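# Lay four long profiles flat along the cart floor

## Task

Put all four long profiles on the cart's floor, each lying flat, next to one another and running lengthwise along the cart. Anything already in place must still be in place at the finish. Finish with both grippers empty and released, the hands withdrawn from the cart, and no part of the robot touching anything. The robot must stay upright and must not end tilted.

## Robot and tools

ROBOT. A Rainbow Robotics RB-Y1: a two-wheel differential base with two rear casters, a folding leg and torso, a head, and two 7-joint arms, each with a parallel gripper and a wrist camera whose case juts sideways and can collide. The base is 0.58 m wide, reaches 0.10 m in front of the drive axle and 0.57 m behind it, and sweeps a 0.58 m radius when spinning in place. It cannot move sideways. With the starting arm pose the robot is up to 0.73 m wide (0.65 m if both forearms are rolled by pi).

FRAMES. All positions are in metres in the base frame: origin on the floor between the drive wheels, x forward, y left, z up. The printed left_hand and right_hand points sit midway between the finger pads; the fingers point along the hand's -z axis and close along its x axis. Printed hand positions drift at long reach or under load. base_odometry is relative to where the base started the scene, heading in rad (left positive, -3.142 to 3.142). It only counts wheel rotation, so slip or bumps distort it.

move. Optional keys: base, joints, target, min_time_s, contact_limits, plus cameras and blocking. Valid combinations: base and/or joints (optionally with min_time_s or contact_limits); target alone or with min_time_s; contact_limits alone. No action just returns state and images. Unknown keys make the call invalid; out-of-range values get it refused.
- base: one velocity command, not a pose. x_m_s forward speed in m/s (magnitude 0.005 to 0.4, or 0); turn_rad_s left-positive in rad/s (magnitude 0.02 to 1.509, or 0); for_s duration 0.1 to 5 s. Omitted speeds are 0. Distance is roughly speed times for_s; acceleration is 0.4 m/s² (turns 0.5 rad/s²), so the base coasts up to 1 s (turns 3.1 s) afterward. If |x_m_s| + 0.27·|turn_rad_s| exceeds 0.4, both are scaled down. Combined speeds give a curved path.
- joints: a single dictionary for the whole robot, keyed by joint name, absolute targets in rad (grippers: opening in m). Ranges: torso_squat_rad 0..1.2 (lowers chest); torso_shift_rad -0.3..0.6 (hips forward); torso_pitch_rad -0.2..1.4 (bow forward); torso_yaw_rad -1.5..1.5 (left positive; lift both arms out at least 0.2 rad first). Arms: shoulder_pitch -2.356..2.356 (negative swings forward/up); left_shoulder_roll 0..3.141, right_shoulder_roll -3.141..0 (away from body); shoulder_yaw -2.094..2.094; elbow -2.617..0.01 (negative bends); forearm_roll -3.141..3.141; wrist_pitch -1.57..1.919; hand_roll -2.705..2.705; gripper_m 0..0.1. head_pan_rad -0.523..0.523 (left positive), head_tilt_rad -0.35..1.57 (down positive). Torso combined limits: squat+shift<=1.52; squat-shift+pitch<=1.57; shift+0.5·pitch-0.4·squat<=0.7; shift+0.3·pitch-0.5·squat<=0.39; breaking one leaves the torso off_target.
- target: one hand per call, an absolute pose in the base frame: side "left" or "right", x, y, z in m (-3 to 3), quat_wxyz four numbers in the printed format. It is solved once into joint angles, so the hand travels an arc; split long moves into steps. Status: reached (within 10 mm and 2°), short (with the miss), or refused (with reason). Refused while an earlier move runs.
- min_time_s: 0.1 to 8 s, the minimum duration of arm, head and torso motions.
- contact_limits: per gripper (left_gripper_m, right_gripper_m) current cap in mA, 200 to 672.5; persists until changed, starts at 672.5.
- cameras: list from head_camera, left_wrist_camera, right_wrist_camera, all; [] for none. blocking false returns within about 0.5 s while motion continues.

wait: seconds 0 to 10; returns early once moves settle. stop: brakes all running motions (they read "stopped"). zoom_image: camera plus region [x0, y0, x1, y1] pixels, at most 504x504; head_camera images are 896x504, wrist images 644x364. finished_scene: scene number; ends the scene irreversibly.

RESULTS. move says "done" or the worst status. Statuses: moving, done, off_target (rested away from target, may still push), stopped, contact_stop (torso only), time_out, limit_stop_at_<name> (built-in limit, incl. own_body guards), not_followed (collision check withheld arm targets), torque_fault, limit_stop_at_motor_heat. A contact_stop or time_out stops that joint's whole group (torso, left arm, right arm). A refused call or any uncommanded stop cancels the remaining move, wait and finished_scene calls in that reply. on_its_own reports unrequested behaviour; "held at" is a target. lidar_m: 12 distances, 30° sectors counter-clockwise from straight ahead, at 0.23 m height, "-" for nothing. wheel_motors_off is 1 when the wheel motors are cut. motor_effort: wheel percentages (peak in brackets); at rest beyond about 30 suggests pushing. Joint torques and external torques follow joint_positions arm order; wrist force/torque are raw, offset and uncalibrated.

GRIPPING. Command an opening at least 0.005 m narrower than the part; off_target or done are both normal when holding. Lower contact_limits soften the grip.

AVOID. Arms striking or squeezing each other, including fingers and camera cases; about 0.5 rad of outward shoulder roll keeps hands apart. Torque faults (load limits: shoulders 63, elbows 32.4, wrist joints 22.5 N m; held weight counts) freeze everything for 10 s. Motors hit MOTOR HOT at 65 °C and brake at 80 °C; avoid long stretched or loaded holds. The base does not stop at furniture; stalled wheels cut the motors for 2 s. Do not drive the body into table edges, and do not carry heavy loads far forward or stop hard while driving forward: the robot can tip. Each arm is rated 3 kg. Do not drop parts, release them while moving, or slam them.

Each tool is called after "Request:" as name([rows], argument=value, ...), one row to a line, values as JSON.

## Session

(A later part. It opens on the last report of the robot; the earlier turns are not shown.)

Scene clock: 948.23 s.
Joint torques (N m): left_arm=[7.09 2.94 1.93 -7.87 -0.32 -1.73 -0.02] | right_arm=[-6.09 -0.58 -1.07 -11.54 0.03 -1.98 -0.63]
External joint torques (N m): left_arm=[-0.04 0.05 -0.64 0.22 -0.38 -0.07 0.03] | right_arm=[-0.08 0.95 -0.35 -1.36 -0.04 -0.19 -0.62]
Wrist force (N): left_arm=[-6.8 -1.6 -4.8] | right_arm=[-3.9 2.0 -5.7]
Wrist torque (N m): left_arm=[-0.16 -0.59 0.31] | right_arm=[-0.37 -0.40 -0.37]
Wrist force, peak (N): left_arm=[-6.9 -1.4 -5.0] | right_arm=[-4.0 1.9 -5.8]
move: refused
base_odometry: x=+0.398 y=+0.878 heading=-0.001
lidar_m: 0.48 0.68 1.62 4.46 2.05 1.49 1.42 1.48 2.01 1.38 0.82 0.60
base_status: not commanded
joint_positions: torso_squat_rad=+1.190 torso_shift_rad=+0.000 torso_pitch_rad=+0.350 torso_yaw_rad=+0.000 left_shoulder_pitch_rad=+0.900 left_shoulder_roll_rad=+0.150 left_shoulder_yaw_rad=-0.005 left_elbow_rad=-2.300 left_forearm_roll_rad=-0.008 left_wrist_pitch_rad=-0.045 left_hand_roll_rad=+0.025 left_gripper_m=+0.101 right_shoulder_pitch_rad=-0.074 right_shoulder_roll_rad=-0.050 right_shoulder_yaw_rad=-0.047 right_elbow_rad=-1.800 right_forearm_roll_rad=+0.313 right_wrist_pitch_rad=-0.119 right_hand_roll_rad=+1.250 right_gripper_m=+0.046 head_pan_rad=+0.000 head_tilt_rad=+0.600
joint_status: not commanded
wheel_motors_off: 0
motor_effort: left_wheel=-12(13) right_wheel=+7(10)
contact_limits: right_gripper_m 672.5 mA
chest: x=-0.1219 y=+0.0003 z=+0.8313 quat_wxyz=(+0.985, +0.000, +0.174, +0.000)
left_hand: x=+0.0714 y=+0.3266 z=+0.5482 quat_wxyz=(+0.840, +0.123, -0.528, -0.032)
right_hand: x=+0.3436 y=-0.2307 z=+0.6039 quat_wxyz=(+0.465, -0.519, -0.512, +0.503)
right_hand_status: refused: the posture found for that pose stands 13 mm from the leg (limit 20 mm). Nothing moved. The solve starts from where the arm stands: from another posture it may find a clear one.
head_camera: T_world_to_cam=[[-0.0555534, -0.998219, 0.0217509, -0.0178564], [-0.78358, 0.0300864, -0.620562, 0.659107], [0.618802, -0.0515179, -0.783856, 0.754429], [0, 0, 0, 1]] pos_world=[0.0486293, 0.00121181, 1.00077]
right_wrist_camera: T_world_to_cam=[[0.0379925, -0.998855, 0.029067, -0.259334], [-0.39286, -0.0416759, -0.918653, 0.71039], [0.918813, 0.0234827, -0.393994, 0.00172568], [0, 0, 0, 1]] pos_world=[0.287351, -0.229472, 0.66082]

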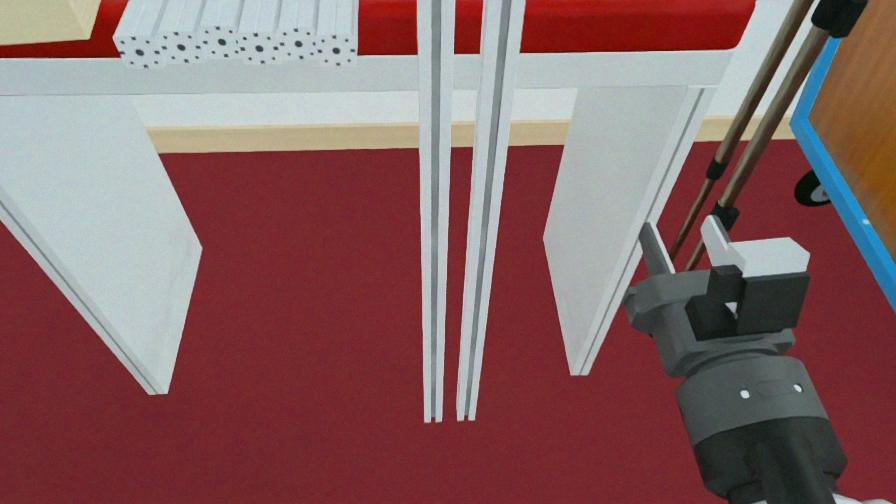

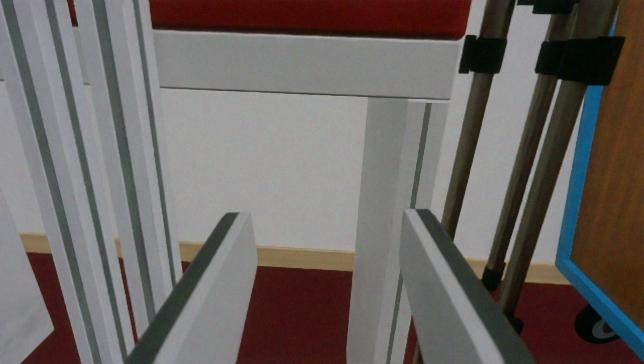

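Request:
move(base={"x_m_s": -0.3, "for_s": 1.0}, cameras=[])

Request:
move(base={"turn_rad_s": 0.4, "for_s": 0.8}, cameras=[])

Request:
move(base={"x_m_s": 0.3, "for_s": 1.07}, cameras=[])

Request:
move(base={"turn_rad_s": -0.4, "for_s": 0.8}, cameras=["head_camera", "right_wrist_camera"])

Scene clock: 966.00 s.
Joint torques (N m): left_arm=[8.52 3.49 2.12 -8.45 -0.01 -1.7 0.19] | right_arm=[-6.26 -0.47 -0.69 -11.36 0.08 -1.85 -0.44]
External joint torques (N m): left_arm=[1.39 0.6 -0.44 -0.36 -0.08 -0.04 0.23] | right_arm=[-0.25 1.06 0.02 -1.18 0.01 -0.06 -0.44]
Wrist force (N): left_arm=[-6.8 -1.3 -4.7] | right_arm=[-3.8 2.1 -5.8]
Wrist torque (N m): left_arm=[-0.22 -0.61 0.28] | right_arm=[-0.39 -0.39 -0.37]
Wrist force, peak (N): left_arm=[-7.2 -2.0 -5.0] | right_arm=[-3.8 2.2 -6.2]
move: done
base_odometry: x=+0.098 y=+0.878 heading=-0.002
lidar_m: 0.77 0.94 2.03 4.50 1.62 1.19 1.12 1.16 1.58 4.28 1.00 0.88
base_status: done (sent for 1 of 1 s)
joint_positions: torso_squat_rad=+1.190 torso_shift_rad=+0.000 torso_pitch_rad=+0.350 torso_yaw_rad=+0.000 left_shoulder_pitch_rad=+0.900 left_shoulder_roll_rad=+0.150 left_shoulder_yaw_rad=-0.005 left_elbow_rad=-2.300 left_forearm_roll_rad=-0.008 left_wrist_pitch_rad=-0.045 left_hand_roll_rad=+0.025 left_gripper_m=+0.101 right_shoulder_pitch_rad=-0.074 right_shoulder_roll_rad=-0.050 right_shoulder_yaw_rad=-0.047 right_elbow_rad=-1.800 right_forearm_roll_rad=+0.313 right_wrist_pitch_rad=-0.119 right_hand_roll_rad=+1.250 right_gripper_m=+0.046 head_pan_rad=+0.000 head_tilt_rad=+0.600
joint_status: not commanded
wheel_motors_off: 0
motor_effort: left_wheel=-17(35) right_wheel=+17(52)
contact_limits: right_gripper_m 672.5 mA
chest: x=-0.1219 y=+0.0003 z=+0.8313 quat_wxyz=(+0.985, +0.000, +0.174, +0.000)
left_hand: x=+0.0714 y=+0.3266 z=+0.5482 quat_wxyz=(+0.840, +0.123, -0.528, -0.032)
right_hand: x=+0.3436 y=-0.2307 z=+0.6040 quat_wxyz=(+0.465, -0.519, -0.512, +0.503)

Scene clock: 967.97 s.
Joint torques (N m): left_arm=[7.66 3.63 2.23 -8.16 -0.22 -1.81 0.07] | right_arm=[-6.23 -0.8 -1.25 -11.54 0.24 -2.02 -0.38]
External joint torques (N m): left_arm=[0.53 0.74 -0.34 -0.07 -0.28 -0.15 0.11] | right_arm=[-0.22 0.73 -0.54 -1.37 0.16 -0.23 -0.37]
Wrist force (N): left_arm=[-6.5 -1.4 -4.6] | right_arm=[-3.7 1.8 -5.7]
Wrist torque (N m): left_arm=[-0.17 -0.57 0.31] | right_arm=[-0.35 -0.38 -0.36]
Wrist force, peak (N): left_arm=[-6.9 -1.7 -5.2] | right_arm=[-4.1 1.9 -5.9]
move: done
base_odometry: x=+0.098 y=+0.878 heading=+0.317
lidar_m: 0.94 1.73 3.23 2.09 1.28 1.14 1.14 1.33 2.50 1.22 1.00 0.77
base_status: done (sent for 0.8 of 0.8 s)
joint_positions: torso_squat_rad=+1.190 torso_shift_rad=+0.000 torso_pitch_rad=+0.350 torso_yaw_rad=+0.000 left_shoulder_pitch_rad=+0.900 left_shoulder_roll_rad=+0.150 left_shoulder_yaw_rad=-0.005 left_elbow_rad=-2.300 left_forearm_roll_rad=-0.008 left_wrist_pitch_rad=-0.045 left_hand_roll_rad=+0.025 left_gripper_m=+0.101 right_shoulder_pitch_rad=-0.074 right_shoulder_roll_rad=-0.050 right_shoulder_yaw_rad=-0.047 right_elbow_rad=-1.800 right_forearm_roll_rad=+0.313 right_wrist_pitch_rad=-0.119 right_hand_roll_rad=+1.250 right_gripper_m=+0.046 head_pan_rad=+0.000 head_tilt_rad=+0.600
joint_status: not commanded
wheel_motors_off: 0
motor_effort: left_wheel=+3(42) right_wheel=+19(48)
contact_limits: right_gripper_m 672.5 mA
chest: x=-0.1219 y=+0.0003 z=+0.8313 quat_wxyz=(+0.985, +0.000, +0.174, +0.000)
left_hand: x=+0.0714 y=+0.3266 z=+0.5482 quat_wxyz=(+0.840, +0.123, -0.528, -0.032)
right_hand: x=+0.3436 y=-0.2307 z=+0.6040 quat_wxyz=(+0.465, -0.519, -0.512, +0.503)

Scene clock: 970.13 s.
Joint torques (N m): left_arm=[7.49 2.76 2.36 -7.8 -0.34 -1.71 0.28] | right_arm=[-5.58 -0.47 -0.82 -11.77 -0.04 -1.94 -0.54]
External joint torques (N m): left_arm=[0.35 -0.13 -0.2 0.29 -0.4 -0.05 0.32] | right_arm=[0.43 1.06 -0.1 -1.59 -0.11 -0.15 -0.54]
Wrist force (N): left_arm=[-7.0 -1.9 -5.1] | right_arm=[-3.8 1.7 -5.8]
Wrist torque (N m): left_arm=[-0.14 -0.64 0.28] | right_arm=[-0.34 -0.40 -0.37]
Wrist force, peak (N): left_arm=[-7.2 -1.6 -5.5] | right_arm=[-4.0 2.1 -6.2]
move: done
base_odometry: x=+0.402 y=+0.978 heading=+0.318
lidar_m: 0.62 0.63 2.55 2.63 1.63 1.45 1.45 1.71 3.15 0.91 0.66 0.48
base_status: done (sent for 1.07 of 1.07 s)
joint_positions: torso_squat_rad=+1.190 torso_shift_rad=+0.000 torso_pitch_rad=+0.350 torso_yaw_rad=+0.000 left_shoulder_pitch_rad=+0.900 left_shoulder_roll_rad=+0.150 left_shoulder_yaw_rad=-0.005 left_elbow_rad=-2.300 left_forearm_roll_rad=-0.008 left_wrist_pitch_rad=-0.045 left_hand_roll_rad=+0.025 left_gripper_m=+0.101 right_shoulder_pitch_rad=-0.074 right_shoulder_roll_rad=-0.050 right_shoulder_yaw_rad=-0.047 right_elbow_rad=-1.800 right_forearm_roll_rad=+0.313 right_wrist_pitch_rad=-0.119 right_hand_roll_rad=+1.250 right_gripper_m=+0.046 head_pan_rad=+0.000 head_tilt_rad=+0.600
joint_status: not commanded
wheel_motors_off: 0
motor_effort: left_wheel=+6(42) right_wheel=-9(49)
contact_limits: right_gripper_m 672.5 mA
chest: x=-0.1219 y=+0.0003 z=+0.8313 quat_wxyz=(+0.985, +0.000, +0.174, +0.000)
left_hand: x=+0.0714 y=+0.3266 z=+0.5481 quat_wxyz=(+0.840, +0.123, -0.528, -0.032)
right_hand: x=+0.3436 y=-0.2307 z=+0.6039 quat_wxyz=(+0.465, -0.519, -0.512, +0.503)

Scene clock: 972.07 s.
Joint torques (N m): left_arm=[7.76 3.45 2.16 -8.12 -0.03 -1.85 0.14] | right_arm=[-5.85 -0.21 -0.92 -11.32 0.04 -1.93 -0.38]
External joint torques (N m): left_arm=[0.63 0.56 -0.4 -0.03 -0.09 -0.19 0.18] | right_arm=[0.16 1.32 -0.2 -1.14 -0.03 -0.14 -0.38]
Wrist force (N): left_arm=[-6.7 -1.6 -4.8] | right_arm=[-4.0 2.1 -5.8]
Wrist torque (N m): left_arm=[-0.20 -0.58 0.29] | right_arm=[-0.37 -0.42 -0.37]
Wrist force, peak (N): left_arm=[-7.3 -1.9 -5.1] | right_arm=[-4.1 2.1 -5.9]
move: done
base_odometry: x=+0.402 y=+0.978 heading=-0.002
lidar_m: 0.49 0.63 1.59 4.43 2.06 1.49 1.42 1.48 2.02 1.38 0.91 0.49
base_status: done (sent for 0.8 of 0.8 s)
joint_positions: torso_squat_rad=+1.190 torso_shift_rad=+0.000 torso_pitch_rad=+0.350 torso_yaw_rad=+0.000 left_shoulder_pitch_rad=+0.900 left_shoulder_roll_rad=+0.150 left_shoulder_yaw_rad=-0.005 left_elbow_rad=-2.300 left_forearm_roll_rad=-0.008 left_wrist_pitch_rad=-0.045 left_hand_roll_rad=+0.025 left_gripper_m=+0.101 right_shoulder_pitch_rad=-0.074 right_shoulder_roll_rad=-0.050 right_shoulder_yaw_rad=-0.047 right_elbow_rad=-1.800 right_forearm_roll_rad=+0.313 right_wrist_pitch_rad=-0.119 right_hand_roll_rad=+1.250 right_gripper_m=+0.046 head_pan_rad=+0.000 head_tilt_rad=+0.600
joint_status: not commanded
wheel_motors_off: 0
motor_effort: left_wheel=+9(38) right_wheel=+1(43)
contact_limits: right_gripper_m 672.5 mA
chest: x=-0.1219 y=+0.0003 z=+0.8313 quat_wxyz=(+0.985, +0.000, +0.174, +0.000)
left_hand: x=+0.0714 y=+0.3266 z=+0.5481 quat_wxyz=(+0.840, +0.123, -0.528, -0.032)
right_hand: x=+0.3436 y=-0.2307 z=+0.6039 quat_wxyz=(+0.465, -0.519, -0.512, +0.503)
head_camera: T_world_to_cam=[[-0.0555534, -0.998219, 0.0217509, -0.0178564], [-0.78358, 0.0300864, -0.620562, 0.659107], [0.618802, -0.0515179, -0.783856, 0.754429], [0, 0, 0, 1]] pos_world=[0.0486293, 0.00121181, 1.00077]
right_wrist_camera: T_world_to_cam=[[0.037901, -0.998858, 0.0291068, -0.259335], [-0.392864, -0.0416766, -0.918652, 0.71039], [0.918815, 0.0233828, -0.393995, 0.00170263], [0, 0, 0, 1]] pos_world=[0.287351, -0.229472, 0.66082]

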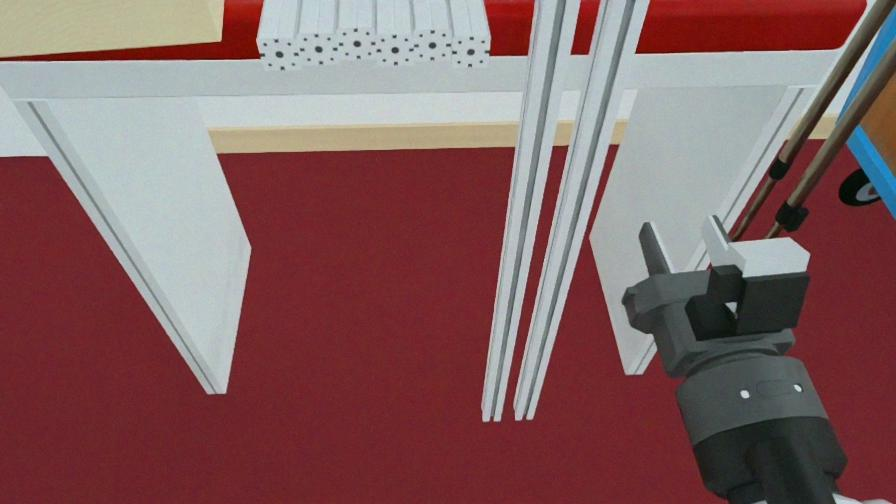

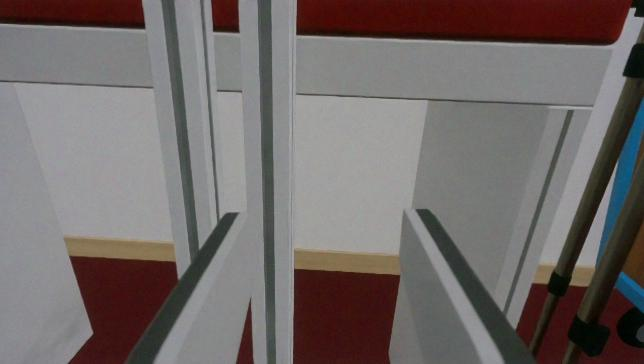

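Request:
move(target={"side": "right", "x": 0.37, "y": -0.19, "z": 0.56, "quat_wxyz": [0.5, -0.5, -0.5, 0.5]}, min_time_s=1.2, cameras=["right_wrist_camera"])

Scene clock: 979.63 s.
Joint torques (N m): left_arm=[7.69 2.96 2.02 -7.99 0.01 -1.79 0.27] | right_arm=[-8.46 1.35 0.84 -11.03 0.61 -2.11 -0.24]
External joint torques (N m): left_arm=[0.56 0.08 -0.54 0.1 -0.05 -0.13 0.31] | right_arm=[-0.38 1.37 0.69 -1.08 0.28 -0.36 -0.24]
Wrist force (N): left_arm=[-6.7 -1.7 -4.8] | right_arm=[-4.5 1.8 -6.3]
Wrist torque (N m): left_arm=[-0.15 -0.60 0.27] | right_arm=[-0.35 -0.47 -0.38]
Wrist force, peak (N): left_arm=[-6.9 -1.5 -5.4] | right_arm=[-4.6 2.2 -6.3]
move: done
base_odometry: x=+0.402 y=+0.978 heading=-0.002
lidar_m: 0.49 0.63 1.61 4.42 2.05 1.50 1.42 1.48 2.02 1.39 0.92 0.49
base_status: not commanded
joint_positions: torso_squat_rad=+1.190 torso_shift_rad=+0.000 torso_pitch_rad=+0.350 torso_yaw_rad=+0.000 left_shoulder_pitch_rad=+0.900 left_shoulder_roll_rad=+0.150 left_shoulder_yaw_rad=-0.005 left_elbow_rad=-2.300 left_forearm_roll_rad=-0.008 left_wrist_pitch_rad=-0.045 left_hand_roll_rad=+0.025 left_gripper_m=+0.101 right_shoulder_pitch_rad=-0.203 right_shoulder_roll_rad=+0.000 right_shoulder_yaw_rad=+0.018 right_elbow_rad=-1.572 right_forearm_roll_rad=-0.421 right_wrist_pitch_rad=-0.178 right_hand_roll_rad=+2.005 right_gripper_m=+0.046 head_pan_rad=+0.000 head_tilt_rad=+0.600
joint_status: all done
wheel_motors_off: 0
motor_effort: left_wheel=+10(11) right_wheel=+0(2)
contact_limits: right_gripper_m 672.5 mA
chest: x=-0.1219 y=+0.0003 z=+0.8313 quat_wxyz=(+0.985, +0.000, +0.174, +0.000)
left_hand: x=+0.0714 y=+0.3266 z=+0.5481 quat_wxyz=(+0.840, +0.123, -0.528, -0.032)
right_hand: x=+0.3700 y=-0.1903 z=+0.5598 quat_wxyz=(+0.496, -0.498, -0.504, +0.502)
right_hand_status: reached (checked arc, planned for 1.2 s): 0 mm and 0.7 deg off.
right_wrist_camera: T_world_to_cam=[[0.0190019, -0.999654, -0.018215, -0.185396], [-0.446174, 0.00782542, -0.894912, 0.697789], [0.894744, 0.0251321, -0.445871, -0.0025718], [0, 0, 0, 1]] pos_world=[0.317159, -0.190728, 0.619936]

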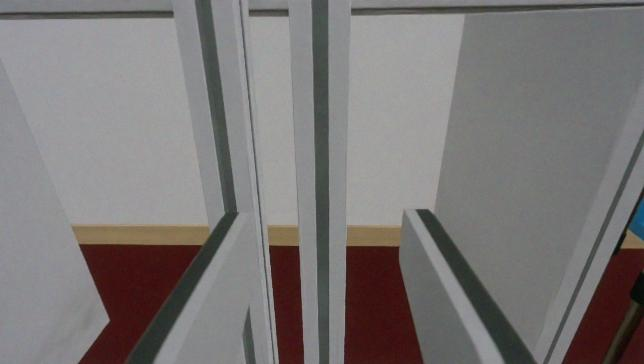

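Request:
move(target={"side": "right", "x": 0.43, "y": -0.186, "z": 0.55, "quat_wxyz": [0.5123, -0.4873, -0.4873, 0.5123]}, min_time_s=0.8, cameras=["right_wrist_camera"])

Scene clock: 986.50 s.
Joint torques (N m): left_arm=[7.12 3.6 1.37 -7.97 -0.06 -1.69 0.07] | right_arm=[-11.47 0.27 -0.21 -10.75 0.62 -1.78 -0.13]
External joint torques (N m): left_arm=[-0.01 0.71 -1.19 0.12 -0.12 -0.04 0.11] | right_arm=[0.43 1.15 -0.52 -0.82 0.3 -0.14 -0.13]
Wrist force (N): left_arm=[-6.6 -1.7 -4.9] | right_arm=[-4.4 1.6 -6.8]
Wrist torque (N m): left_arm=[-0.16 -0.58 0.28] | right_arm=[-0.30 -0.47 -0.38]
Wrist force, peak (N): left_arm=[-7.3 -1.8 -4.8] | right_arm=[-4.8 1.6 -7.0]
move: done
base_odometry: x=+0.402 y=+0.978 heading=-0.002
lidar_m: 0.48 0.62 1.60 4.42 2.06 1.49 1.42 1.48 2.02 1.38 0.92 0.49
base_status: not commanded
joint_positions: torso_squat_rad=+1.190 torso_shift_rad=+0.000 torso_pitch_rad=+0.350 torso_yaw_rad=+0.000 left_shoulder_pitch_rad=+0.900 left_shoulder_roll_rad=+0.150 left_shoulder_yaw_rad=-0.005 left_elbow_rad=-2.300 left_forearm_roll_rad=-0.008 left_wrist_pitch_rad=-0.045 left_hand_roll_rad=+0.025 left_gripper_m=+0.101 right_shoulder_pitch_rad=-0.439 right_shoulder_roll_rad=+0.000 right_shoulder_yaw_rad=-0.069 right_elbow_rad=-1.343 right_forearm_roll_rad=-0.542 right_wrist_pitch_rad=-0.141 right_hand_roll_rad=+2.130 right_gripper_m=+0.046 head_pan_rad=+0.000 head_tilt_rad=+0.600
joint_status: all done
wheel_motors_off: 0
motor_effort: left_wheel=+11(11) right_wheel=-4(4)
contact_limits: right_gripper_m 672.5 mA
chest: x=-0.1219 y=+0.0003 z=+0.8313 quat_wxyz=(+0.985, +0.000, +0.174, +0.000)
left_hand: x=+0.0714 y=+0.3266 z=+0.5481 quat_wxyz=(+0.840, +0.123, -0.528, -0.032)
right_hand: x=+0.4300 y=-0.1862 z=+0.5500 quat_wxyz=(+0.510, -0.487, -0.490, +0.513)
right_hand_status: reached (checked arc, planned for 0.8 s): 0 mm and 0.5 deg off.
right_wrist_camera: T_world_to_cam=[[0.0129887, -0.999743, -0.018558, -0.179863], [-0.490552, 0.00980154, -0.871357, 0.722169], [0.871315, 0.0204214, -0.490298, -0.0271568], [0, 0, 0, 1]] pos_world=[0.380259, -0.186341, 0.612614]

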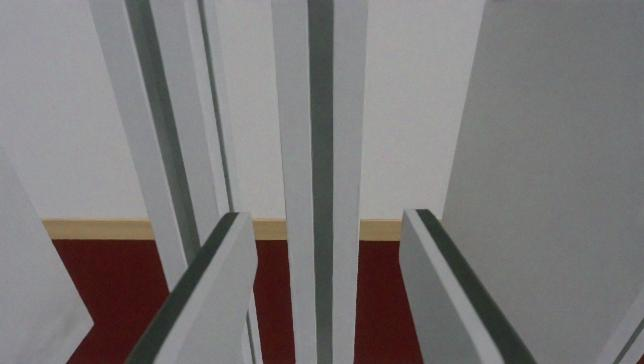

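Request:
move(target={"side": "right", "x": 0.482, "y": -0.185, "z": 0.55, "quat_wxyz": [0.5123, -0.4873, -0.4873, 0.5123]}, min_time_s=0.8, cameras=["right_wrist_camera"])

Request:
zoom_image(camera="right_wrist_camera", region=[200, 150, 450, 330])

Scene clock: 993.87 s.
Joint torques (N m): left_arm=[7.86 2.76 1.34 -8.12 0.12 -1.81 0.34] | right_arm=[-14.82 -3.99 -0.14 -10.72 0.29 -1.97 -0.4]
External joint torques (N m): left_arm=[0.73 -0.13 -1.22 -0.03 0.06 -0.15 0.38] | right_arm=[0.52 -1.48 -0.22 -0.98 -0.09 -0.31 -0.4]
Wrist force (N): left_arm=[-7.2 -1.5 -4.7] | right_arm=[-4.4 1.8 -6.6]
Wrist torque (N m): left_arm=[-0.17 -0.66 0.28] | right_arm=[-0.37 -0.42 -0.35]
Wrist force, peak (N): left_arm=[-7.3 -1.4 -5.2] | right_arm=[-4.8 1.5 -7.2]
move: done
base_odometry: x=+0.402 y=+0.978 heading=-0.002
lidar_m: 0.48 0.62 1.62 4.42 2.06 1.50 1.42 1.48 2.02 1.37 0.92 0.49
base_status: not commanded
joint_positions: torso_squat_rad=+1.190 torso_shift_rad=+0.000 torso_pitch_rad=+0.350 torso_yaw_rad=+0.000 left_shoulder_pitch_rad=+0.900 left_shoulder_roll_rad=+0.150 left_shoulder_yaw_rad=-0.005 left_elbow_rad=-2.300 left_forearm_roll_rad=-0.008 left_wrist_pitch_rad=-0.045 left_hand_roll_rad=+0.025 left_gripper_m=+0.101 right_shoulder_pitch_rad=-0.661 right_shoulder_roll_rad=-0.047 right_shoulder_yaw_rad=-0.105 right_elbow_rad=-1.067 right_forearm_roll_rad=-0.560 right_wrist_pitch_rad=-0.205 right_hand_roll_rad=+2.107 right_gripper_m=+0.046 head_pan_rad=+0.000 head_tilt_rad=+0.600
joint_status: all done
wheel_motors_off: 0
motor_effort: left_wheel=+11(11) right_wheel=+2(4)
contact_limits: right_gripper_m 672.5 mA
chest: x=-0.1219 y=+0.0003 z=+0.8313 quat_wxyz=(+0.985, +0.000, +0.174, +0.000)
left_hand: x=+0.0714 y=+0.3266 z=+0.5481 quat_wxyz=(+0.840, +0.123, -0.528, -0.032)
right_hand: x=+0.4819 y=-0.1850 z=+0.5501 quat_wxyz=(+0.513, -0.487, -0.487, +0.513)
right_hand_status: reached (checked arc, planned for 0.8 s): 0 mm and 0.1 deg off.
right_wrist_camera: T_world_to_cam=[[0.00539966, -0.999823, -0.0179994, -0.175929], [-0.495127, 0.0129653, -0.868724, 0.749044], [0.868804, 0.0136028, -0.49497, -0.0697922], [0, 0, 0, 1]] pos_world=[0.432458, -0.18466, 0.613]

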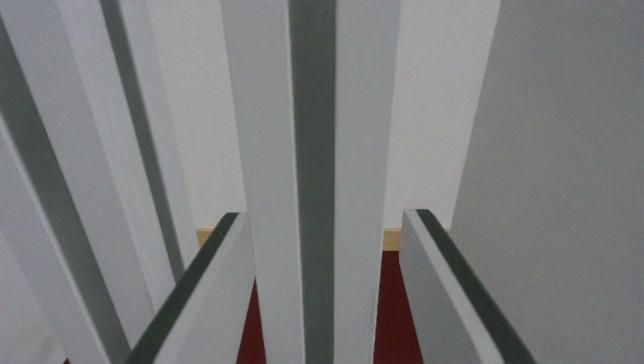

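Scaled by 2.016 (camera's finer frame: 920x520).

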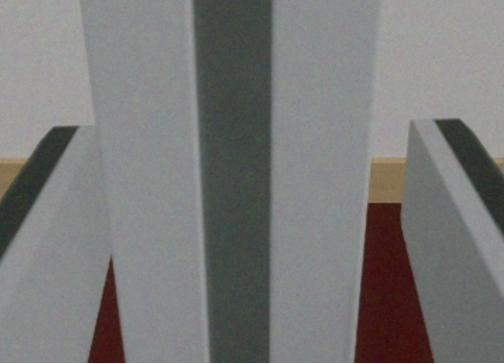

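Request:
move(target={"side": "right", "x": 0.4915, "y": -0.1825, "z": 0.55, "quat_wxyz": [0.5123, -0.4873, -0.4873, 0.5123]}, min_time_s=0.5, cameras=["right_wrist_camera"])

Request:
move(joints={"right_gripper_m": 0.012}, cameras=["right_wrist_camera"])

Request:
zoom_image(camera="right_wrist_camera", region=[200, 0, 450, 180])

Request:
zoom_image(camera="right_wrist_camera", region=[200, 180, 450, 364])

Scene clock: 1002.77 s.
Joint torques (N m): left_arm=[7.63 3.38 1.71 -8.36 0.02 -1.68 0.28] | right_arm=[-16.24 -4.23 -0.11 -10.68 0.57 -1.99 -0.6]
External joint torques (N m): left_arm=[0.5 0.5 -0.86 -0.28 -0.05 -0.02 0.33] | right_arm=[-0.28 -1.47 -0.16 -1 0.17 -0.32 -0.6]
Wrist force (N): left_arm=[-7.0 -1.7 -4.6] | right_arm=[-4.4 1.7 -6.8]
Wrist torque (N m): left_arm=[-0.17 -0.62 0.29] | right_arm=[-0.35 -0.43 -0.36]
Wrist force, peak (N): left_arm=[-7.5 -1.3 -5.0] | right_arm=[-4.6 1.8 -6.9]
move: done
base_odometry: x=+0.402 y=+0.978 heading=-0.002
lidar_m: 0.48 0.62 1.60 4.43 2.06 1.50 1.42 1.48 2.00 1.39 0.93 0.50
base_status: not commanded
joint_positions: torso_squat_rad=+1.190 torso_shift_rad=+0.000 torso_pitch_rad=+0.350 torso_yaw_rad=+0.000 left_shoulder_pitch_rad=+0.900 left_shoulder_roll_rad=+0.150 left_shoulder_yaw_rad=-0.005 left_elbow_rad=-2.300 left_forearm_roll_rad=-0.008 left_wrist_pitch_rad=-0.045 left_hand_roll_rad=+0.025 left_gripper_m=+0.101 right_shoulder_pitch_rad=-0.703 right_shoulder_roll_rad=-0.054 right_shoulder_yaw_rad=-0.106 right_elbow_rad=-1.010 right_forearm_roll_rad=-0.562 right_wrist_pitch_rad=-0.222 right_hand_roll_rad=+2.101 right_gripper_m=+0.046 head_pan_rad=+0.000 head_tilt_rad=+0.600
joint_status: all done
wheel_motors_off: 0
motor_effort: left_wheel=+10(11) right_wheel=+0(3)
contact_limits: right_gripper_m 672.5 mA
chest: x=-0.1219 y=+0.0003 z=+0.8313 quat_wxyz=(+0.985, +0.000, +0.174, +0.000)
left_hand: x=+0.0714 y=+0.3266 z=+0.5481 quat_wxyz=(+0.840, +0.123, -0.528, -0.032)
right_hand: x=+0.4906 y=-0.1824 z=+0.5505 quat_wxyz=(+0.513, -0.487, -0.487, +0.513)
right_hand_status: reached (checked arc, planned for 0.5 s): 1 mm and 0.1 deg off.
right_wrist_camera: T_world_to_cam=[[0.00581674, -0.999816, -0.0182565, -0.173491], [-0.495995, 0.0129681, -0.868228, 0.753879], [0.868306, 0.0141054, -0.495829, -0.0763845], [0, 0, 0, 1]] pos_world=[0.441255, -0.182158, 0.613498]

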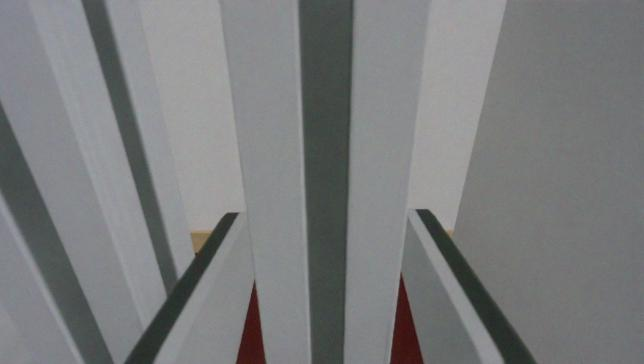

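Scene clock: 1003.63 s.
Joint torques (N m): left_arm=[7.55 3.07 1.38 -8.41 -0.15 -1.73 0.11] | right_arm=[-15.75 -4.65 -0.34 -10.7 1.1 -2.17 0.23]
External joint torques (N m): left_arm=[0.41 0.19 -1.18 -0.32 -0.21 -0.07 0.15] | right_arm=[0.21 -1.9 -0.39 -1.02 0.71 -0.51 0.23]
Wrist force (N): left_arm=[-7.0 -1.5 -4.7] | right_arm=[-2.7 1.9 -6.4]
Wrist torque (N m): left_arm=[-0.17 -0.61 0.30] | right_arm=[-0.33 -0.42 -1.17]
Wrist force, peak (N): left_arm=[-7.2 -1.3 -4.7] | right_arm=[-4.3 1.8 -6.8]
move: off_target
base_odometry: x=+0.402 y=+0.978 heading=-0.002
lidar_m: 0.48 0.63 1.59 4.42 2.06 1.50 1.42 1.48 2.02 1.38 0.91 0.50
base_status: not commanded
joint_positions: torso_squat_rad=+1.190 torso_shift_rad=+0.000 torso_pitch_rad=+0.350 torso_yaw_rad=+0.000 left_shoulder_pitch_rad=+0.900 left_shoulder_roll_rad=+0.150 left_shoulder_yaw_rad=-0.005 left_elbow_rad=-2.300 left_forearm_roll_rad=-0.008 left_wrist_pitch_rad=-0.045 left_hand_roll_rad=+0.025 left_gripper_m=+0.101 right_shoulder_pitch_rad=-0.703 right_shoulder_roll_rad=-0.054 right_shoulder_yaw_rad=-0.106 right_elbow_rad=-1.010 right_forearm_roll_rad=-0.562 right_wrist_pitch_rad=-0.222 right_hand_roll_rad=+2.100 right_gripper_m=+0.030 head_pan_rad=+0.000 head_tilt_rad=+0.600
joint_status: right_gripper_m off_target (ended at +0.030, target +0.012)
wheel_motors_off: 0
motor_effort: left_wheel=+11(11) right_wheel=-1(3)
contact_limits: right_gripper_m 672.5 mA
chest: x=-0.1219 y=+0.0003 z=+0.8313 quat_wxyz=(+0.985, +0.000, +0.174, +0.000)
left_hand: x=+0.0714 y=+0.3266 z=+0.5481 quat_wxyz=(+0.840, +0.123, -0.528, -0.032)
right_hand: x=+0.4906 y=-0.1824 z=+0.5505 quat_wxyz=(+0.513, -0.487, -0.487, +0.513)
right_wrist_camera: T_world_to_cam=[[0.00570181, -0.99981, -0.0186552, -0.173194], [-0.496002, 0.0133712, -0.868218, 0.75395], [0.868303, 0.0142034, -0.495831, -0.0763636], [0, 0, 0, 1]] pos_world=[0.441255, -0.182158, 0.613499]

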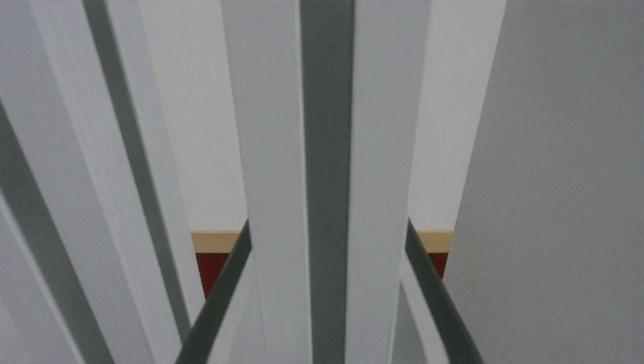

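Scaled by 2.016 (camera's finer frame: 920x520).

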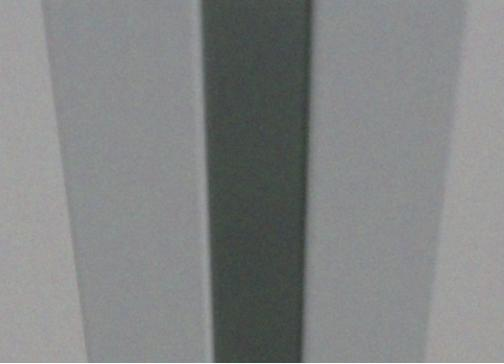

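Scaled by 2.016 (camera's finer frame: 920x520).

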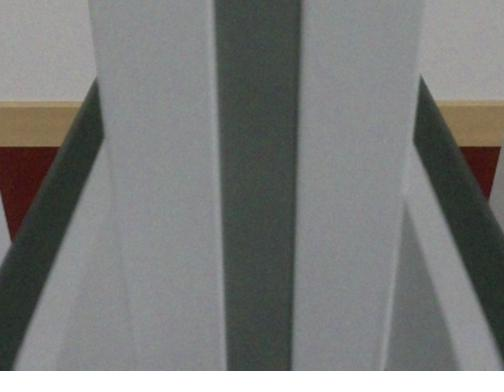

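Request:
move(target={"side": "right", "x": 0.475, "y": -0.184, "z": 0.585, "quat_wxyz": [0.5123, -0.4873, -0.4873, 0.5123]}, min_time_s=1.0, cameras=["right_wrist_camera"])

Request:
move(target={"side": "right", "x": 0.38, "y": -0.2, "z": 0.62, "quat_wxyz": [0.5123, -0.4873, -0.4873, 0.5123]}, min_time_s=1.5, cameras=["right_wrist_camera", "head_camera"])

Scene clock: 1010.70 s.
Joint torques (N m): left_arm=[7.09 3.35 1.41 -8.21 0.02 -1.93 0.12] | right_arm=[-19.11 -0.85 0.22 -16.58 0.71 -3.08 0.12]
External joint torques (N m): left_arm=[-0.05 0.47 -1.15 -0.12 -0.04 -0.27 0.17] | right_arm=[-4.54 0.9 -0.35 -6.45 0.46 -1.88 0.12]
Wrist force (N): left_arm=[-6.9 -1.8 -4.9] | right_arm=[-3.9 10.9 -6.5]
Wrist torque (N m): left_arm=[-0.14 -0.63 0.29] | right_arm=[0.05 -0.43 -0.38]
Wrist force, peak (N): left_arm=[-7.4 -1.7 -5.1] | right_arm=[-3.6 -22.0 -7.4]
move: done
base_odometry: x=+0.402 y=+0.978 heading=-0.002
lidar_m: 0.49 0.63 1.60 4.43 2.06 1.51 1.42 1.49 2.02 1.38 0.92 0.49
base_status: not commanded
joint_positions: torso_squat_rad=+1.190 torso_shift_rad=+0.000 torso_pitch_rad=+0.350 torso_yaw_rad=+0.000 left_shoulder_pitch_rad=+0.900 left_shoulder_roll_rad=+0.150 left_shoulder_yaw_rad=-0.005 left_elbow_rad=-2.300 left_forearm_roll_rad=-0.008 left_wrist_pitch_rad=-0.045 left_hand_roll_rad=+0.025 left_gripper_m=+0.101 right_shoulder_pitch_rad=-0.594 right_shoulder_roll_rad=+0.000 right_shoulder_yaw_rad=-0.146 right_elbow_rad=-1.286 right_forearm_roll_rad=-0.872 right_wrist_pitch_rad=-0.063 right_hand_roll_rad=+2.483 right_gripper_m=+0.030 head_pan_rad=+0.000 head_tilt_rad=+0.600
joint_status: all done
wheel_motors_off: 0
motor_effort: left_wheel=+10(12) right_wheel=+2(3)
contact_limits: right_gripper_m 672.5 mA
chest: x=-0.1219 y=+0.0003 z=+0.8313 quat_wxyz=(+0.985, +0.000, +0.174, +0.000)
left_hand: x=+0.0714 y=+0.3266 z=+0.5481 quat_wxyz=(+0.840, +0.123, -0.528, -0.032)
right_hand: x=+0.4747 y=-0.1843 z=+0.5834 quat_wxyz=(+0.507, -0.488, -0.493, +0.512)
right_hand_status: reached (checked arc, planned for 1.0 s): 2 mm and 0.9 deg off.
right_wrist_camera: T_world_to_cam=[[0.0161509, -0.999697, -0.0185714, -0.179441], [-0.484756, 0.00841596, -0.874609, 0.772079], [0.8745, 0.0231283, -0.484473, -0.0540898], [0, 0, 0, 1]] pos_world=[0.42447, -0.184633, 0.64573]

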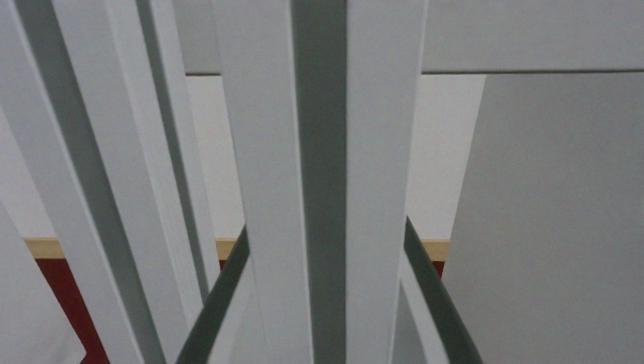

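Scene clock: 1012.53 s.
Joint torques (N m): left_arm=[7.55 2.79 1.84 -8.19 -0.19 -1.77 0.09] | right_arm=[-12.83 -0.09 0.92 -17.2 0.47 -4.52 -0.26]
External joint torques (N m): left_arm=[0.42 -0.09 -0.72 -0.1 -0.26 -0.11 0.13] | right_arm=[-4.44 0.31 0.83 -6.83 0.24 -2.55 -0.25]
Wrist force (N): left_arm=[-6.5 -1.4 -4.9] | right_arm=[-4.2 10.7 -7.3]
Wrist torque (N m): left_arm=[-0.20 -0.57 0.29] | right_arm=[0.01 -0.44 -0.36]
Wrist force, peak (N): left_arm=[-7.2 -1.5 -5.1] | right_arm=[-3.5 12.7 -6.7]
move: done
base_odometry: x=+0.402 y=+0.978 heading=-0.002
lidar_m: 0.48 0.62 1.59 4.43 2.06 1.50 1.42 1.48 2.02 1.38 0.93 0.41
base_status: not commanded
joint_positions: torso_squat_rad=+1.190 torso_shift_rad=+0.000 torso_pitch_rad=+0.350 torso_yaw_rad=+0.000 left_shoulder_pitch_rad=+0.900 left_shoulder_roll_rad=+0.150 left_shoulder_yaw_rad=-0.005 left_elbow_rad=-2.300 left_forearm_roll_rad=-0.008 left_wrist_pitch_rad=-0.045 left_hand_roll_rad=+0.025 left_gripper_m=+0.101 right_shoulder_pitch_rad=-0.201 right_shoulder_roll_rad=+0.000 right_shoulder_yaw_rad=-0.019 right_elbow_rad=-1.860 right_forearm_roll_rad=+0.173 right_wrist_pitch_rad=+0.184 right_hand_roll_rad=+1.413 right_gripper_m=+0.030 head_pan_rad=+0.000 head_tilt_rad=+0.600
joint_status: all done
wheel_motors_off: 0
motor_effort: left_wheel=+11(12) right_wheel=-1(3)
contact_limits: right_gripper_m 672.5 mA
chest: x=-0.1218 y=+0.0003 z=+0.8313 quat_wxyz=(+0.985, +0.000, +0.174, +0.000)
left_hand: x=+0.0714 y=+0.3266 z=+0.5481 quat_wxyz=(+0.840, +0.123, -0.528, -0.032)
right_hand: x=+0.3797 y=-0.2006 z=+0.6188 quat_wxyz=(+0.509, -0.482, -0.490, +0.518)
right_hand_status: reached (checked arc, planned for 1.5 s): 1 mm and 1.0 deg off.
pictures: head_camera, right_wrist_camera
head_camera: T_world_to_cam=[[-0.0555559, -0.998219, 0.0217531, -0.0178564], [-0.783667, 0.0300942, -0.620452, 0.65894], [0.618692, -0.0515169, -0.783943, 0.754444], [0, 0, 0, 1]] pos_world=[0.0486294, 0.00121182, 1.00067]
right_wrist_camera: T_world_to_cam=[[0.0223305, -0.999588, -0.018045, -0.196111], [-0.497608, 0.00454212, -0.86739, 0.756806], [0.867115, 0.0283486, -0.497301, 0.0582889], [0, 0, 0, 1]] pos_world=[0.330429, -0.20112, 0.681894]

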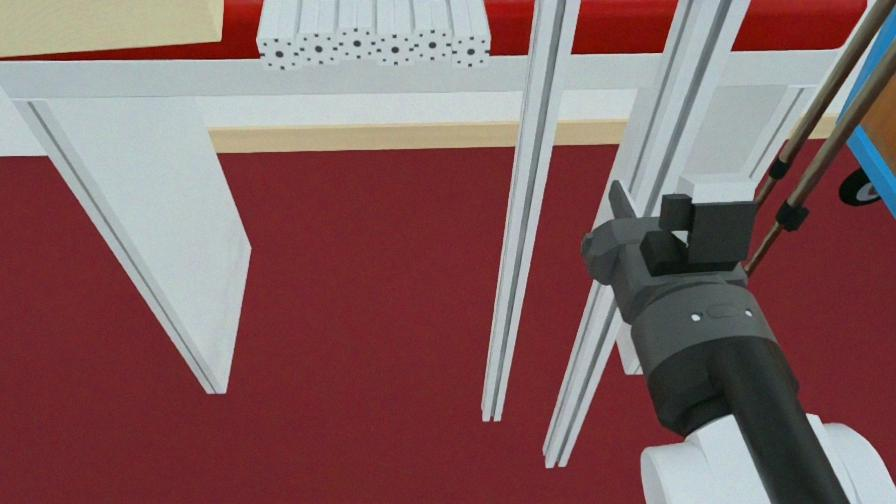

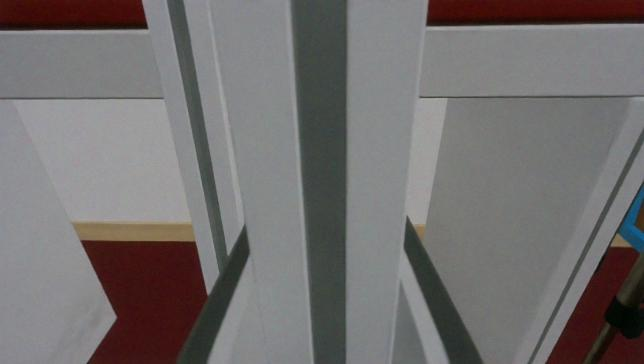

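Request:
move(base={"x_m_s": -0.3, "for_s": 2.34}, joints={"torso_squat_rad": 0.75}, cameras=["head_camera"])

Request:
move(base={"turn_rad_s": -0.6, "for_s": 2.61}, cameras=[])

Request:
move(base={"x_m_s": 0.35, "for_s": 3.466}, cameras=[])

Request:
move(base={"turn_rad_s": 0.6, "for_s": 2.53}, joints={"head_tilt_rad": 0.5}, cameras=["head_camera"])

Request:
move(target={"side": "right", "x": 0.37, "y": -0.22, "z": 0.885, "quat_wxyz": [0.7071, 0, -0.7071, 0]}, min_time_s=2.5, cameras=["head_camera"])

Scene clock: 1024.40 s.
Joint torques (N m): left_arm=[7.17 3.06 1.68 -8.3 0.03 -1.8 0.1] | right_arm=[-13.02 0.16 0.75 -16.68 0.37 -4.42 -0.26]
External joint torques (N m): left_arm=[0.04 0.18 -0.88 -0.21 -0.03 -0.14 0.14] | right_arm=[-4.63 0.57 0.66 -6.32 0.14 -2.51 -0.26]
Wrist force (N): left_arm=[-6.4 -1.6 -4.7] | right_arm=[-4.5 10.6 -7.2]
Wrist torque (N m): left_arm=[-0.14 -0.51 0.28] | right_arm=[-0.38 -0.46 -0.29]
Wrist force, peak (N): left_arm=[-7.0 -1.5 -5.4] | right_arm=[-3.7 11.7 -8.2]
move: done
base_odometry: x=-0.298 y=+0.979 heading=-0.003
lidar_m: 1.17 1.28 2.57 2.94 1.07 0.78 0.73 0.75 1.02 2.75 1.51 1.29
base_status: done (sent for 2.33 of 2.33 s)
joint_positions: torso_squat_rad=+0.750 torso_shift_rad=+0.000 torso_pitch_rad=+0.350 torso_yaw_rad=+0.000 left_shoulder_pitch_rad=+0.900 left_shoulder_roll_rad=+0.150 left_shoulder_yaw_rad=-0.005 left_elbow_rad=-2.300 left_forearm_roll_rad=-0.008 left_wrist_pitch_rad=-0.045 left_hand_roll_rad=+0.025 left_gripper_m=+0.101 right_shoulder_pitch_rad=-0.201 right_shoulder_roll_rad=+0.000 right_shoulder_yaw_rad=-0.019 right_elbow_rad=-1.860 right_forearm_roll_rad=+0.173 right_wrist_pitch_rad=+0.184 right_hand_roll_rad=+1.413 right_gripper_m=+0.030 head_pan_rad=+0.000 head_tilt_rad=+0.600
joint_status: all done
wheel_motors_off: 0
motor_effort: left_wheel=-11(39) right_wheel=+14(40)
contact_limits: right_gripper_m 672.5 mA
chest: x=-0.1218 y=+0.0003 z=+1.0833 quat_wxyz=(+0.985, +0.000, +0.174, +0.000)
left_hand: x=+0.0714 y=+0.3266 z=+0.8001 quat_wxyz=(+0.840, +0.123, -0.528, -0.032)
right_hand: x=+0.3797 y=-0.2005 z=+0.8708 quat_wxyz=(+0.509, -0.482, -0.490, +0.518)
head_camera: T_world_to_cam=[[-0.0555519, -0.998219, 0.0217605, -0.023342], [-0.783754, 0.0300937, -0.620341, 0.815238], [0.618581, -0.051516, -0.78403, 0.95205], [0, 0, 0, 1]] pos_world=[0.0487294, 0.00121182, 1.25267]

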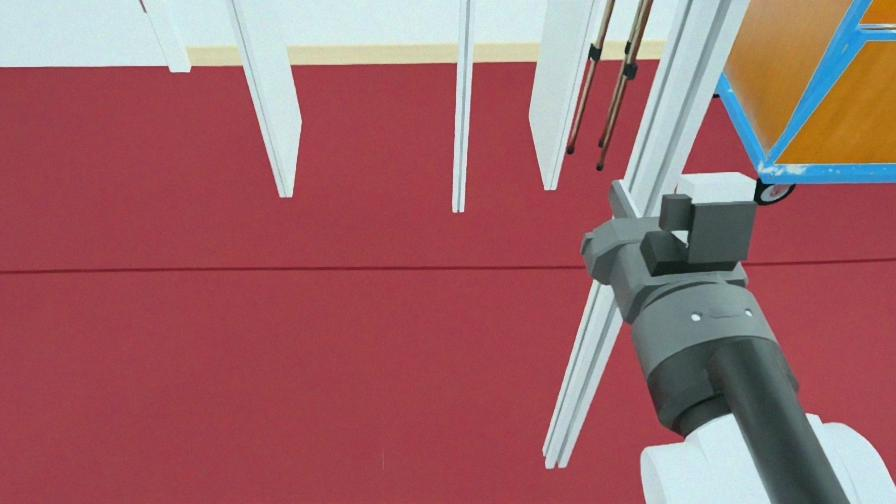

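Scene clock: 1028.50 s.
Joint torques (N m): left_arm=[7.46 2.91 1.44 -8.34 0.09 -1.54 0.1] | right_arm=[-12.58 0.16 0.7 -16.81 0.38 -4.41 -0.24]
External joint torques (N m): left_arm=[0.32 0.03 -1.12 -0.26 0.03 0.12 0.14] | right_arm=[-4.19 0.57 0.61 -6.44 0.14 -2.5 -0.24]
Wrist force (N): left_arm=[-6.4 -1.4 -4.9] | right_arm=[-4.6 10.5 -7.1]
Wrist torque (N m): left_arm=[-0.16 -0.50 0.28] | right_arm=[-0.24 -0.46 -0.33]
Wrist force, peak (N): left_arm=[-6.9 -1.5 -5.2] | right_arm=[-5.0 10.8 -7.5]
move: done
base_odometry: x=-0.298 y=+0.979 heading=-1.562
lidar_m: 2.86 1.50 1.29 1.19 1.30 2.62 2.79 1.02 0.75 0.72 0.75 1.04
base_status: done (sent for 2.6 of 2.6 s)
joint_positions: torso_squat_rad=+0.750 torso_shift_rad=+0.000 torso_pitch_rad=+0.350 torso_yaw_rad=+0.000 left_shoulder_pitch_rad=+0.900 left_shoulder_roll_rad=+0.150 left_shoulder_yaw_rad=-0.005 left_elbow_rad=-2.300 left_forearm_roll_rad=-0.008 left_wrist_pitch_rad=-0.045 left_hand_roll_rad=+0.025 left_gripper_m=+0.101 right_shoulder_pitch_rad=-0.201 right_shoulder_roll_rad=+0.000 right_shoulder_yaw_rad=-0.019 right_elbow_rad=-1.860 right_forearm_roll_rad=+0.173 right_wrist_pitch_rad=+0.184 right_hand_roll_rad=+1.413 right_gripper_m=+0.030 head_pan_rad=+0.000 head_tilt_rad=+0.600
joint_status: not commanded
wheel_motors_off: 0
motor_effort: left_wheel=+13(54) right_wheel=+5(49)
contact_limits: right_gripper_m 672.5 mA
chest: x=-0.1218 y=+0.0003 z=+1.0833 quat_wxyz=(+0.985, +0.000, +0.174, +0.000)
left_hand: x=+0.0714 y=+0.3266 z=+0.8001 quat_wxyz=(+0.840, +0.123, -0.528, -0.032)
right_hand: x=+0.3797 y=-0.2005 z=+0.8708 quat_wxyz=(+0.509, -0.482, -0.490, +0.518)

Scene clock: 1033.27 s.
Joint torques (N m): left_arm=[7.87 3.49 2.4 -8.26 -0.1 -1.7 -0.05] | right_arm=[-12.64 0.24 0.68 -16.84 0.19 -4.48 -0.08]
External joint torques (N m): left_arm=[0.73 0.6 -0.16 -0.18 -0.16 -0.04 -0.01] | right_arm=[-4.25 0.64 0.59 -6.56 -0.04 -2.68 -0.08]
Wrist force (N): left_arm=[-6.7 -1.6 -4.7] | right_arm=[-4.5 10.3 -6.9]
Wrist torque (N m): left_arm=[-0.13 -0.54 0.28] | right_arm=[-0.41 -0.46 -0.32]
Wrist force, peak (N): left_arm=[-6.9 -1.5 -5.2] | right_arm=[-4.4 11.2 -8.4]
move: done
base_odometry: x=-0.288 y=-0.234 heading=-1.562
lidar_m: 2.86 2.60 1.08 1.06 1.10 1.98 2.82 1.02 0.75 0.72 0.75 1.04
base_status: done (sent for 3.47 of 3.47 s)
joint_positions: torso_squat_rad=+0.750 torso_shift_rad=+0.000 torso_pitch_rad=+0.350 torso_yaw_rad=+0.000 left_shoulder_pitch_rad=+0.900 left_shoulder_roll_rad=+0.150 left_shoulder_yaw_rad=-0.005 left_elbow_rad=-2.300 left_forearm_roll_rad=-0.008 left_wrist_pitch_rad=-0.045 left_hand_roll_rad=+0.025 left_gripper_m=+0.101 right_shoulder_pitch_rad=-0.201 right_shoulder_roll_rad=+0.000 right_shoulder_yaw_rad=-0.019 right_elbow_rad=-1.860 right_forearm_roll_rad=+0.173 right_wrist_pitch_rad=+0.184 right_hand_roll_rad=+1.413 right_gripper_m=+0.030 head_pan_rad=+0.000 head_tilt_rad=+0.600
joint_status: not commanded
wheel_motors_off: 0
motor_effort: left_wheel=+2(49) right_wheel=-5(45)
contact_limits: right_gripper_m 672.5 mA
chest: x=-0.1217 y=+0.0003 z=+1.0833 quat_wxyz=(+0.985, +0.000, +0.174, +0.000)
left_hand: x=+0.0715 y=+0.3266 z=+0.8001 quat_wxyz=(+0.840, +0.123, -0.528, -0.032)
right_hand: x=+0.3799 y=-0.2005 z=+0.8708 quat_wxyz=(+0.509, -0.482, -0.490, +0.518)

Scene clock: 1037.33 s.
Joint torques (N m): left_arm=[7.57 2.93 2.7 -8.2 -0.05 -1.79 0.11] | right_arm=[-12.21 -0.2 0.58 -16.95 0.34 -4.61 -0.22]
External joint torques (N m): left_arm=[0.43 0.04 0.13 -0.12 -0.11 -0.13 0.15] | right_arm=[-3.82 0.2 0.49 -6.59 0.11 -2.7 -0.22]
Wrist force (N): left_arm=[-6.8 -1.6 -4.3] | right_arm=[-4.7 10.5 -7.2]
Wrist torque (N m): left_arm=[-0.12 -0.55 0.28] | right_arm=[-0.31 -0.49 -0.31]
Wrist force, peak (N): left_arm=[-7.0 -1.7 -4.8] | right_arm=[-4.6 10.8 -7.7]
move: done
base_odometry: x=-0.288 y=-0.234 heading=-0.042
lidar_m: 1.04 1.08 1.59 3.43 1.10 0.78 0.72 0.74 0.99 2.43 2.73 1.10
base_status: done (sent for 2.53 of 2.53 s)
joint_positions: torso_squat_rad=+0.750 torso_shift_rad=+0.000 torso_pitch_rad=+0.350 torso_yaw_rad=+0.000 left_shoulder_pitch_rad=+0.900 left_shoulder_roll_rad=+0.150 left_shoulder_yaw_rad=-0.005 left_elbow_rad=-2.300 left_forearm_roll_rad=-0.008 left_wrist_pitch_rad=-0.045 left_hand_roll_rad=+0.025 left_gripper_m=+0.101 right_shoulder_pitch_rad=-0.201 right_shoulder_roll_rad=+0.000 right_shoulder_yaw_rad=-0.019 right_elbow_rad=-1.860 right_forearm_roll_rad=+0.173 right_wrist_pitch_rad=+0.184 right_hand_roll_rad=+1.413 right_gripper_m=+0.030 head_pan_rad=+0.000 head_tilt_rad=+0.500
joint_status: all done
wheel_motors_off: 0
motor_effort: left_wheel=+3(44) right_wheel=+12(39)
contact_limits: right_gripper_m 672.5 mA
chest: x=-0.1217 y=+0.0003 z=+1.0833 quat_wxyz=(+0.985, +0.000, +0.174, +0.000)
left_hand: x=+0.0715 y=+0.3266 z=+0.8001 quat_wxyz=(+0.840, +0.123, -0.528, -0.032)
right_hand: x=+0.3798 y=-0.2005 z=+0.8708 quat_wxyz=(+0.509, -0.482, -0.490, +0.518)
head_camera: T_world_to_cam=[[-0.0573747, -0.998224, 0.0160503, -0.0161852], [-0.718048, 0.0300908, -0.695343, 0.912216], [0.693625, -0.0514199, -0.718499, 0.871596], [0, 0, 0, 1]] pos_world=[0.0495255, 0.00121164, 1.2608]

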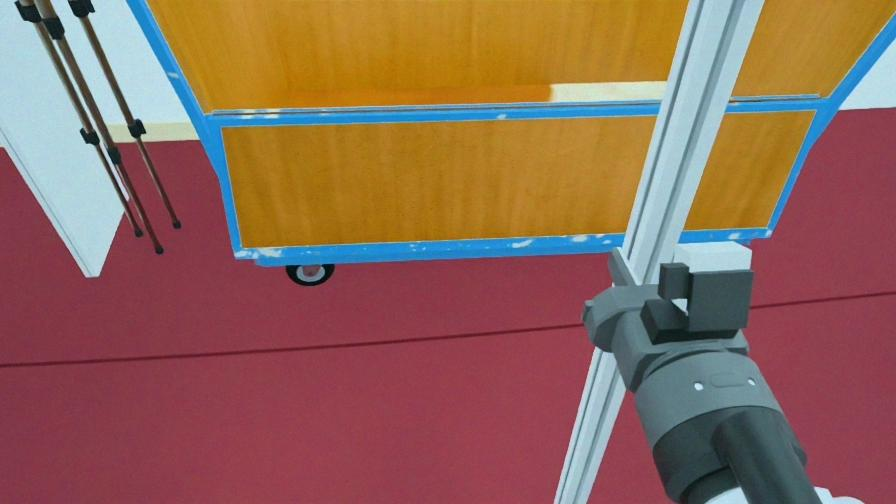

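Scene clock: 1040.17 s.
Joint torques (N m): left_arm=[7.22 3.55 2.03 -8.26 -0.08 -1.72 0.14] | right_arm=[-11.16 -0.54 -0.46 -16.85 0.34 -4.52 -0.19]
External joint torques (N m): left_arm=[0.08 0.67 -0.54 -0.17 -0.14 -0.06 0.19] | right_arm=[-3.53 0.47 -0.38 -6.48 0.16 -2.66 -0.24]
Wrist force (N): left_arm=[-6.6 -1.4 -5.0] | right_arm=[-20.2 -4.4 -6.0]
Wrist torque (N m): left_arm=[-0.14 -0.53 0.26] | right_arm=[-0.06 -0.72 -0.34]
Wrist force, peak (N): left_arm=[-7.0 -1.5 -4.8] | right_arm=[-20.2 -4.1 -6.4]
move: done
base_odometry: x=-0.288 y=-0.234 heading=-0.042
lidar_m: 1.04 1.08 1.59 3.42 1.10 0.78 0.72 0.75 0.99 2.43 2.73 1.09
base_status: not commanded
joint_positions: torso_squat_rad=+0.750 torso_shift_rad=+0.000 torso_pitch_rad=+0.350 torso_yaw_rad=+0.000 left_shoulder_pitch_rad=+0.900 left_shoulder_roll_rad=+0.150 left_shoulder_yaw_rad=-0.005 left_elbow_rad=-2.300 left_forearm_roll_rad=-0.008 left_wrist_pitch_rad=-0.045 left_hand_roll_rad=+0.025 left_gripper_m=+0.101 right_shoulder_pitch_rad=-0.160 right_shoulder_roll_rad=+0.000 right_shoulder_yaw_rad=-0.072 right_elbow_rad=-1.895 right_forearm_roll_rad=-0.269 right_wrist_pitch_rad=+0.126 right_hand_roll_rad=+0.268 right_gripper_m=+0.030 head_pan_rad=+0.000 head_tilt_rad=+0.500
joint_status: all done
wheel_motors_off: 0
motor_effort: left_wheel=+3(4) right_wheel=+14(16)
contact_limits: right_gripper_m 672.5 mA
chest: x=-0.1217 y=+0.0003 z=+1.0833 quat_wxyz=(+0.985, +0.000, +0.174, +0.000)
left_hand: x=+0.0715 y=+0.3266 z=+0.8001 quat_wxyz=(+0.840, +0.123, -0.528, -0.032)
right_hand: x=+0.3698 y=-0.2203 z=+0.8838 quat_wxyz=(+0.706, +0.005, -0.708, +0.006)
right_hand_status: reached (checked arc, planned for 2.5 s): 1 mm and 0.9 deg off.
head_camera: T_world_to_cam=[[-0.0573747, -0.998224, 0.0160503, -0.0161852], [-0.718048, 0.0300908, -0.695343, 0.912216], [0.693625, -0.0514199, -0.718499, 0.871596], [0, 0, 0, 1]] pos_world=[0.0495255, 0.00121164, 1.2608]

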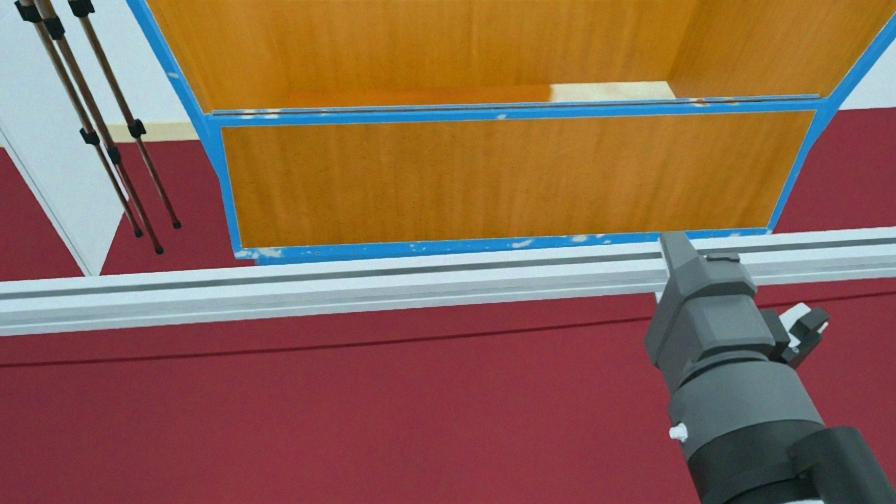

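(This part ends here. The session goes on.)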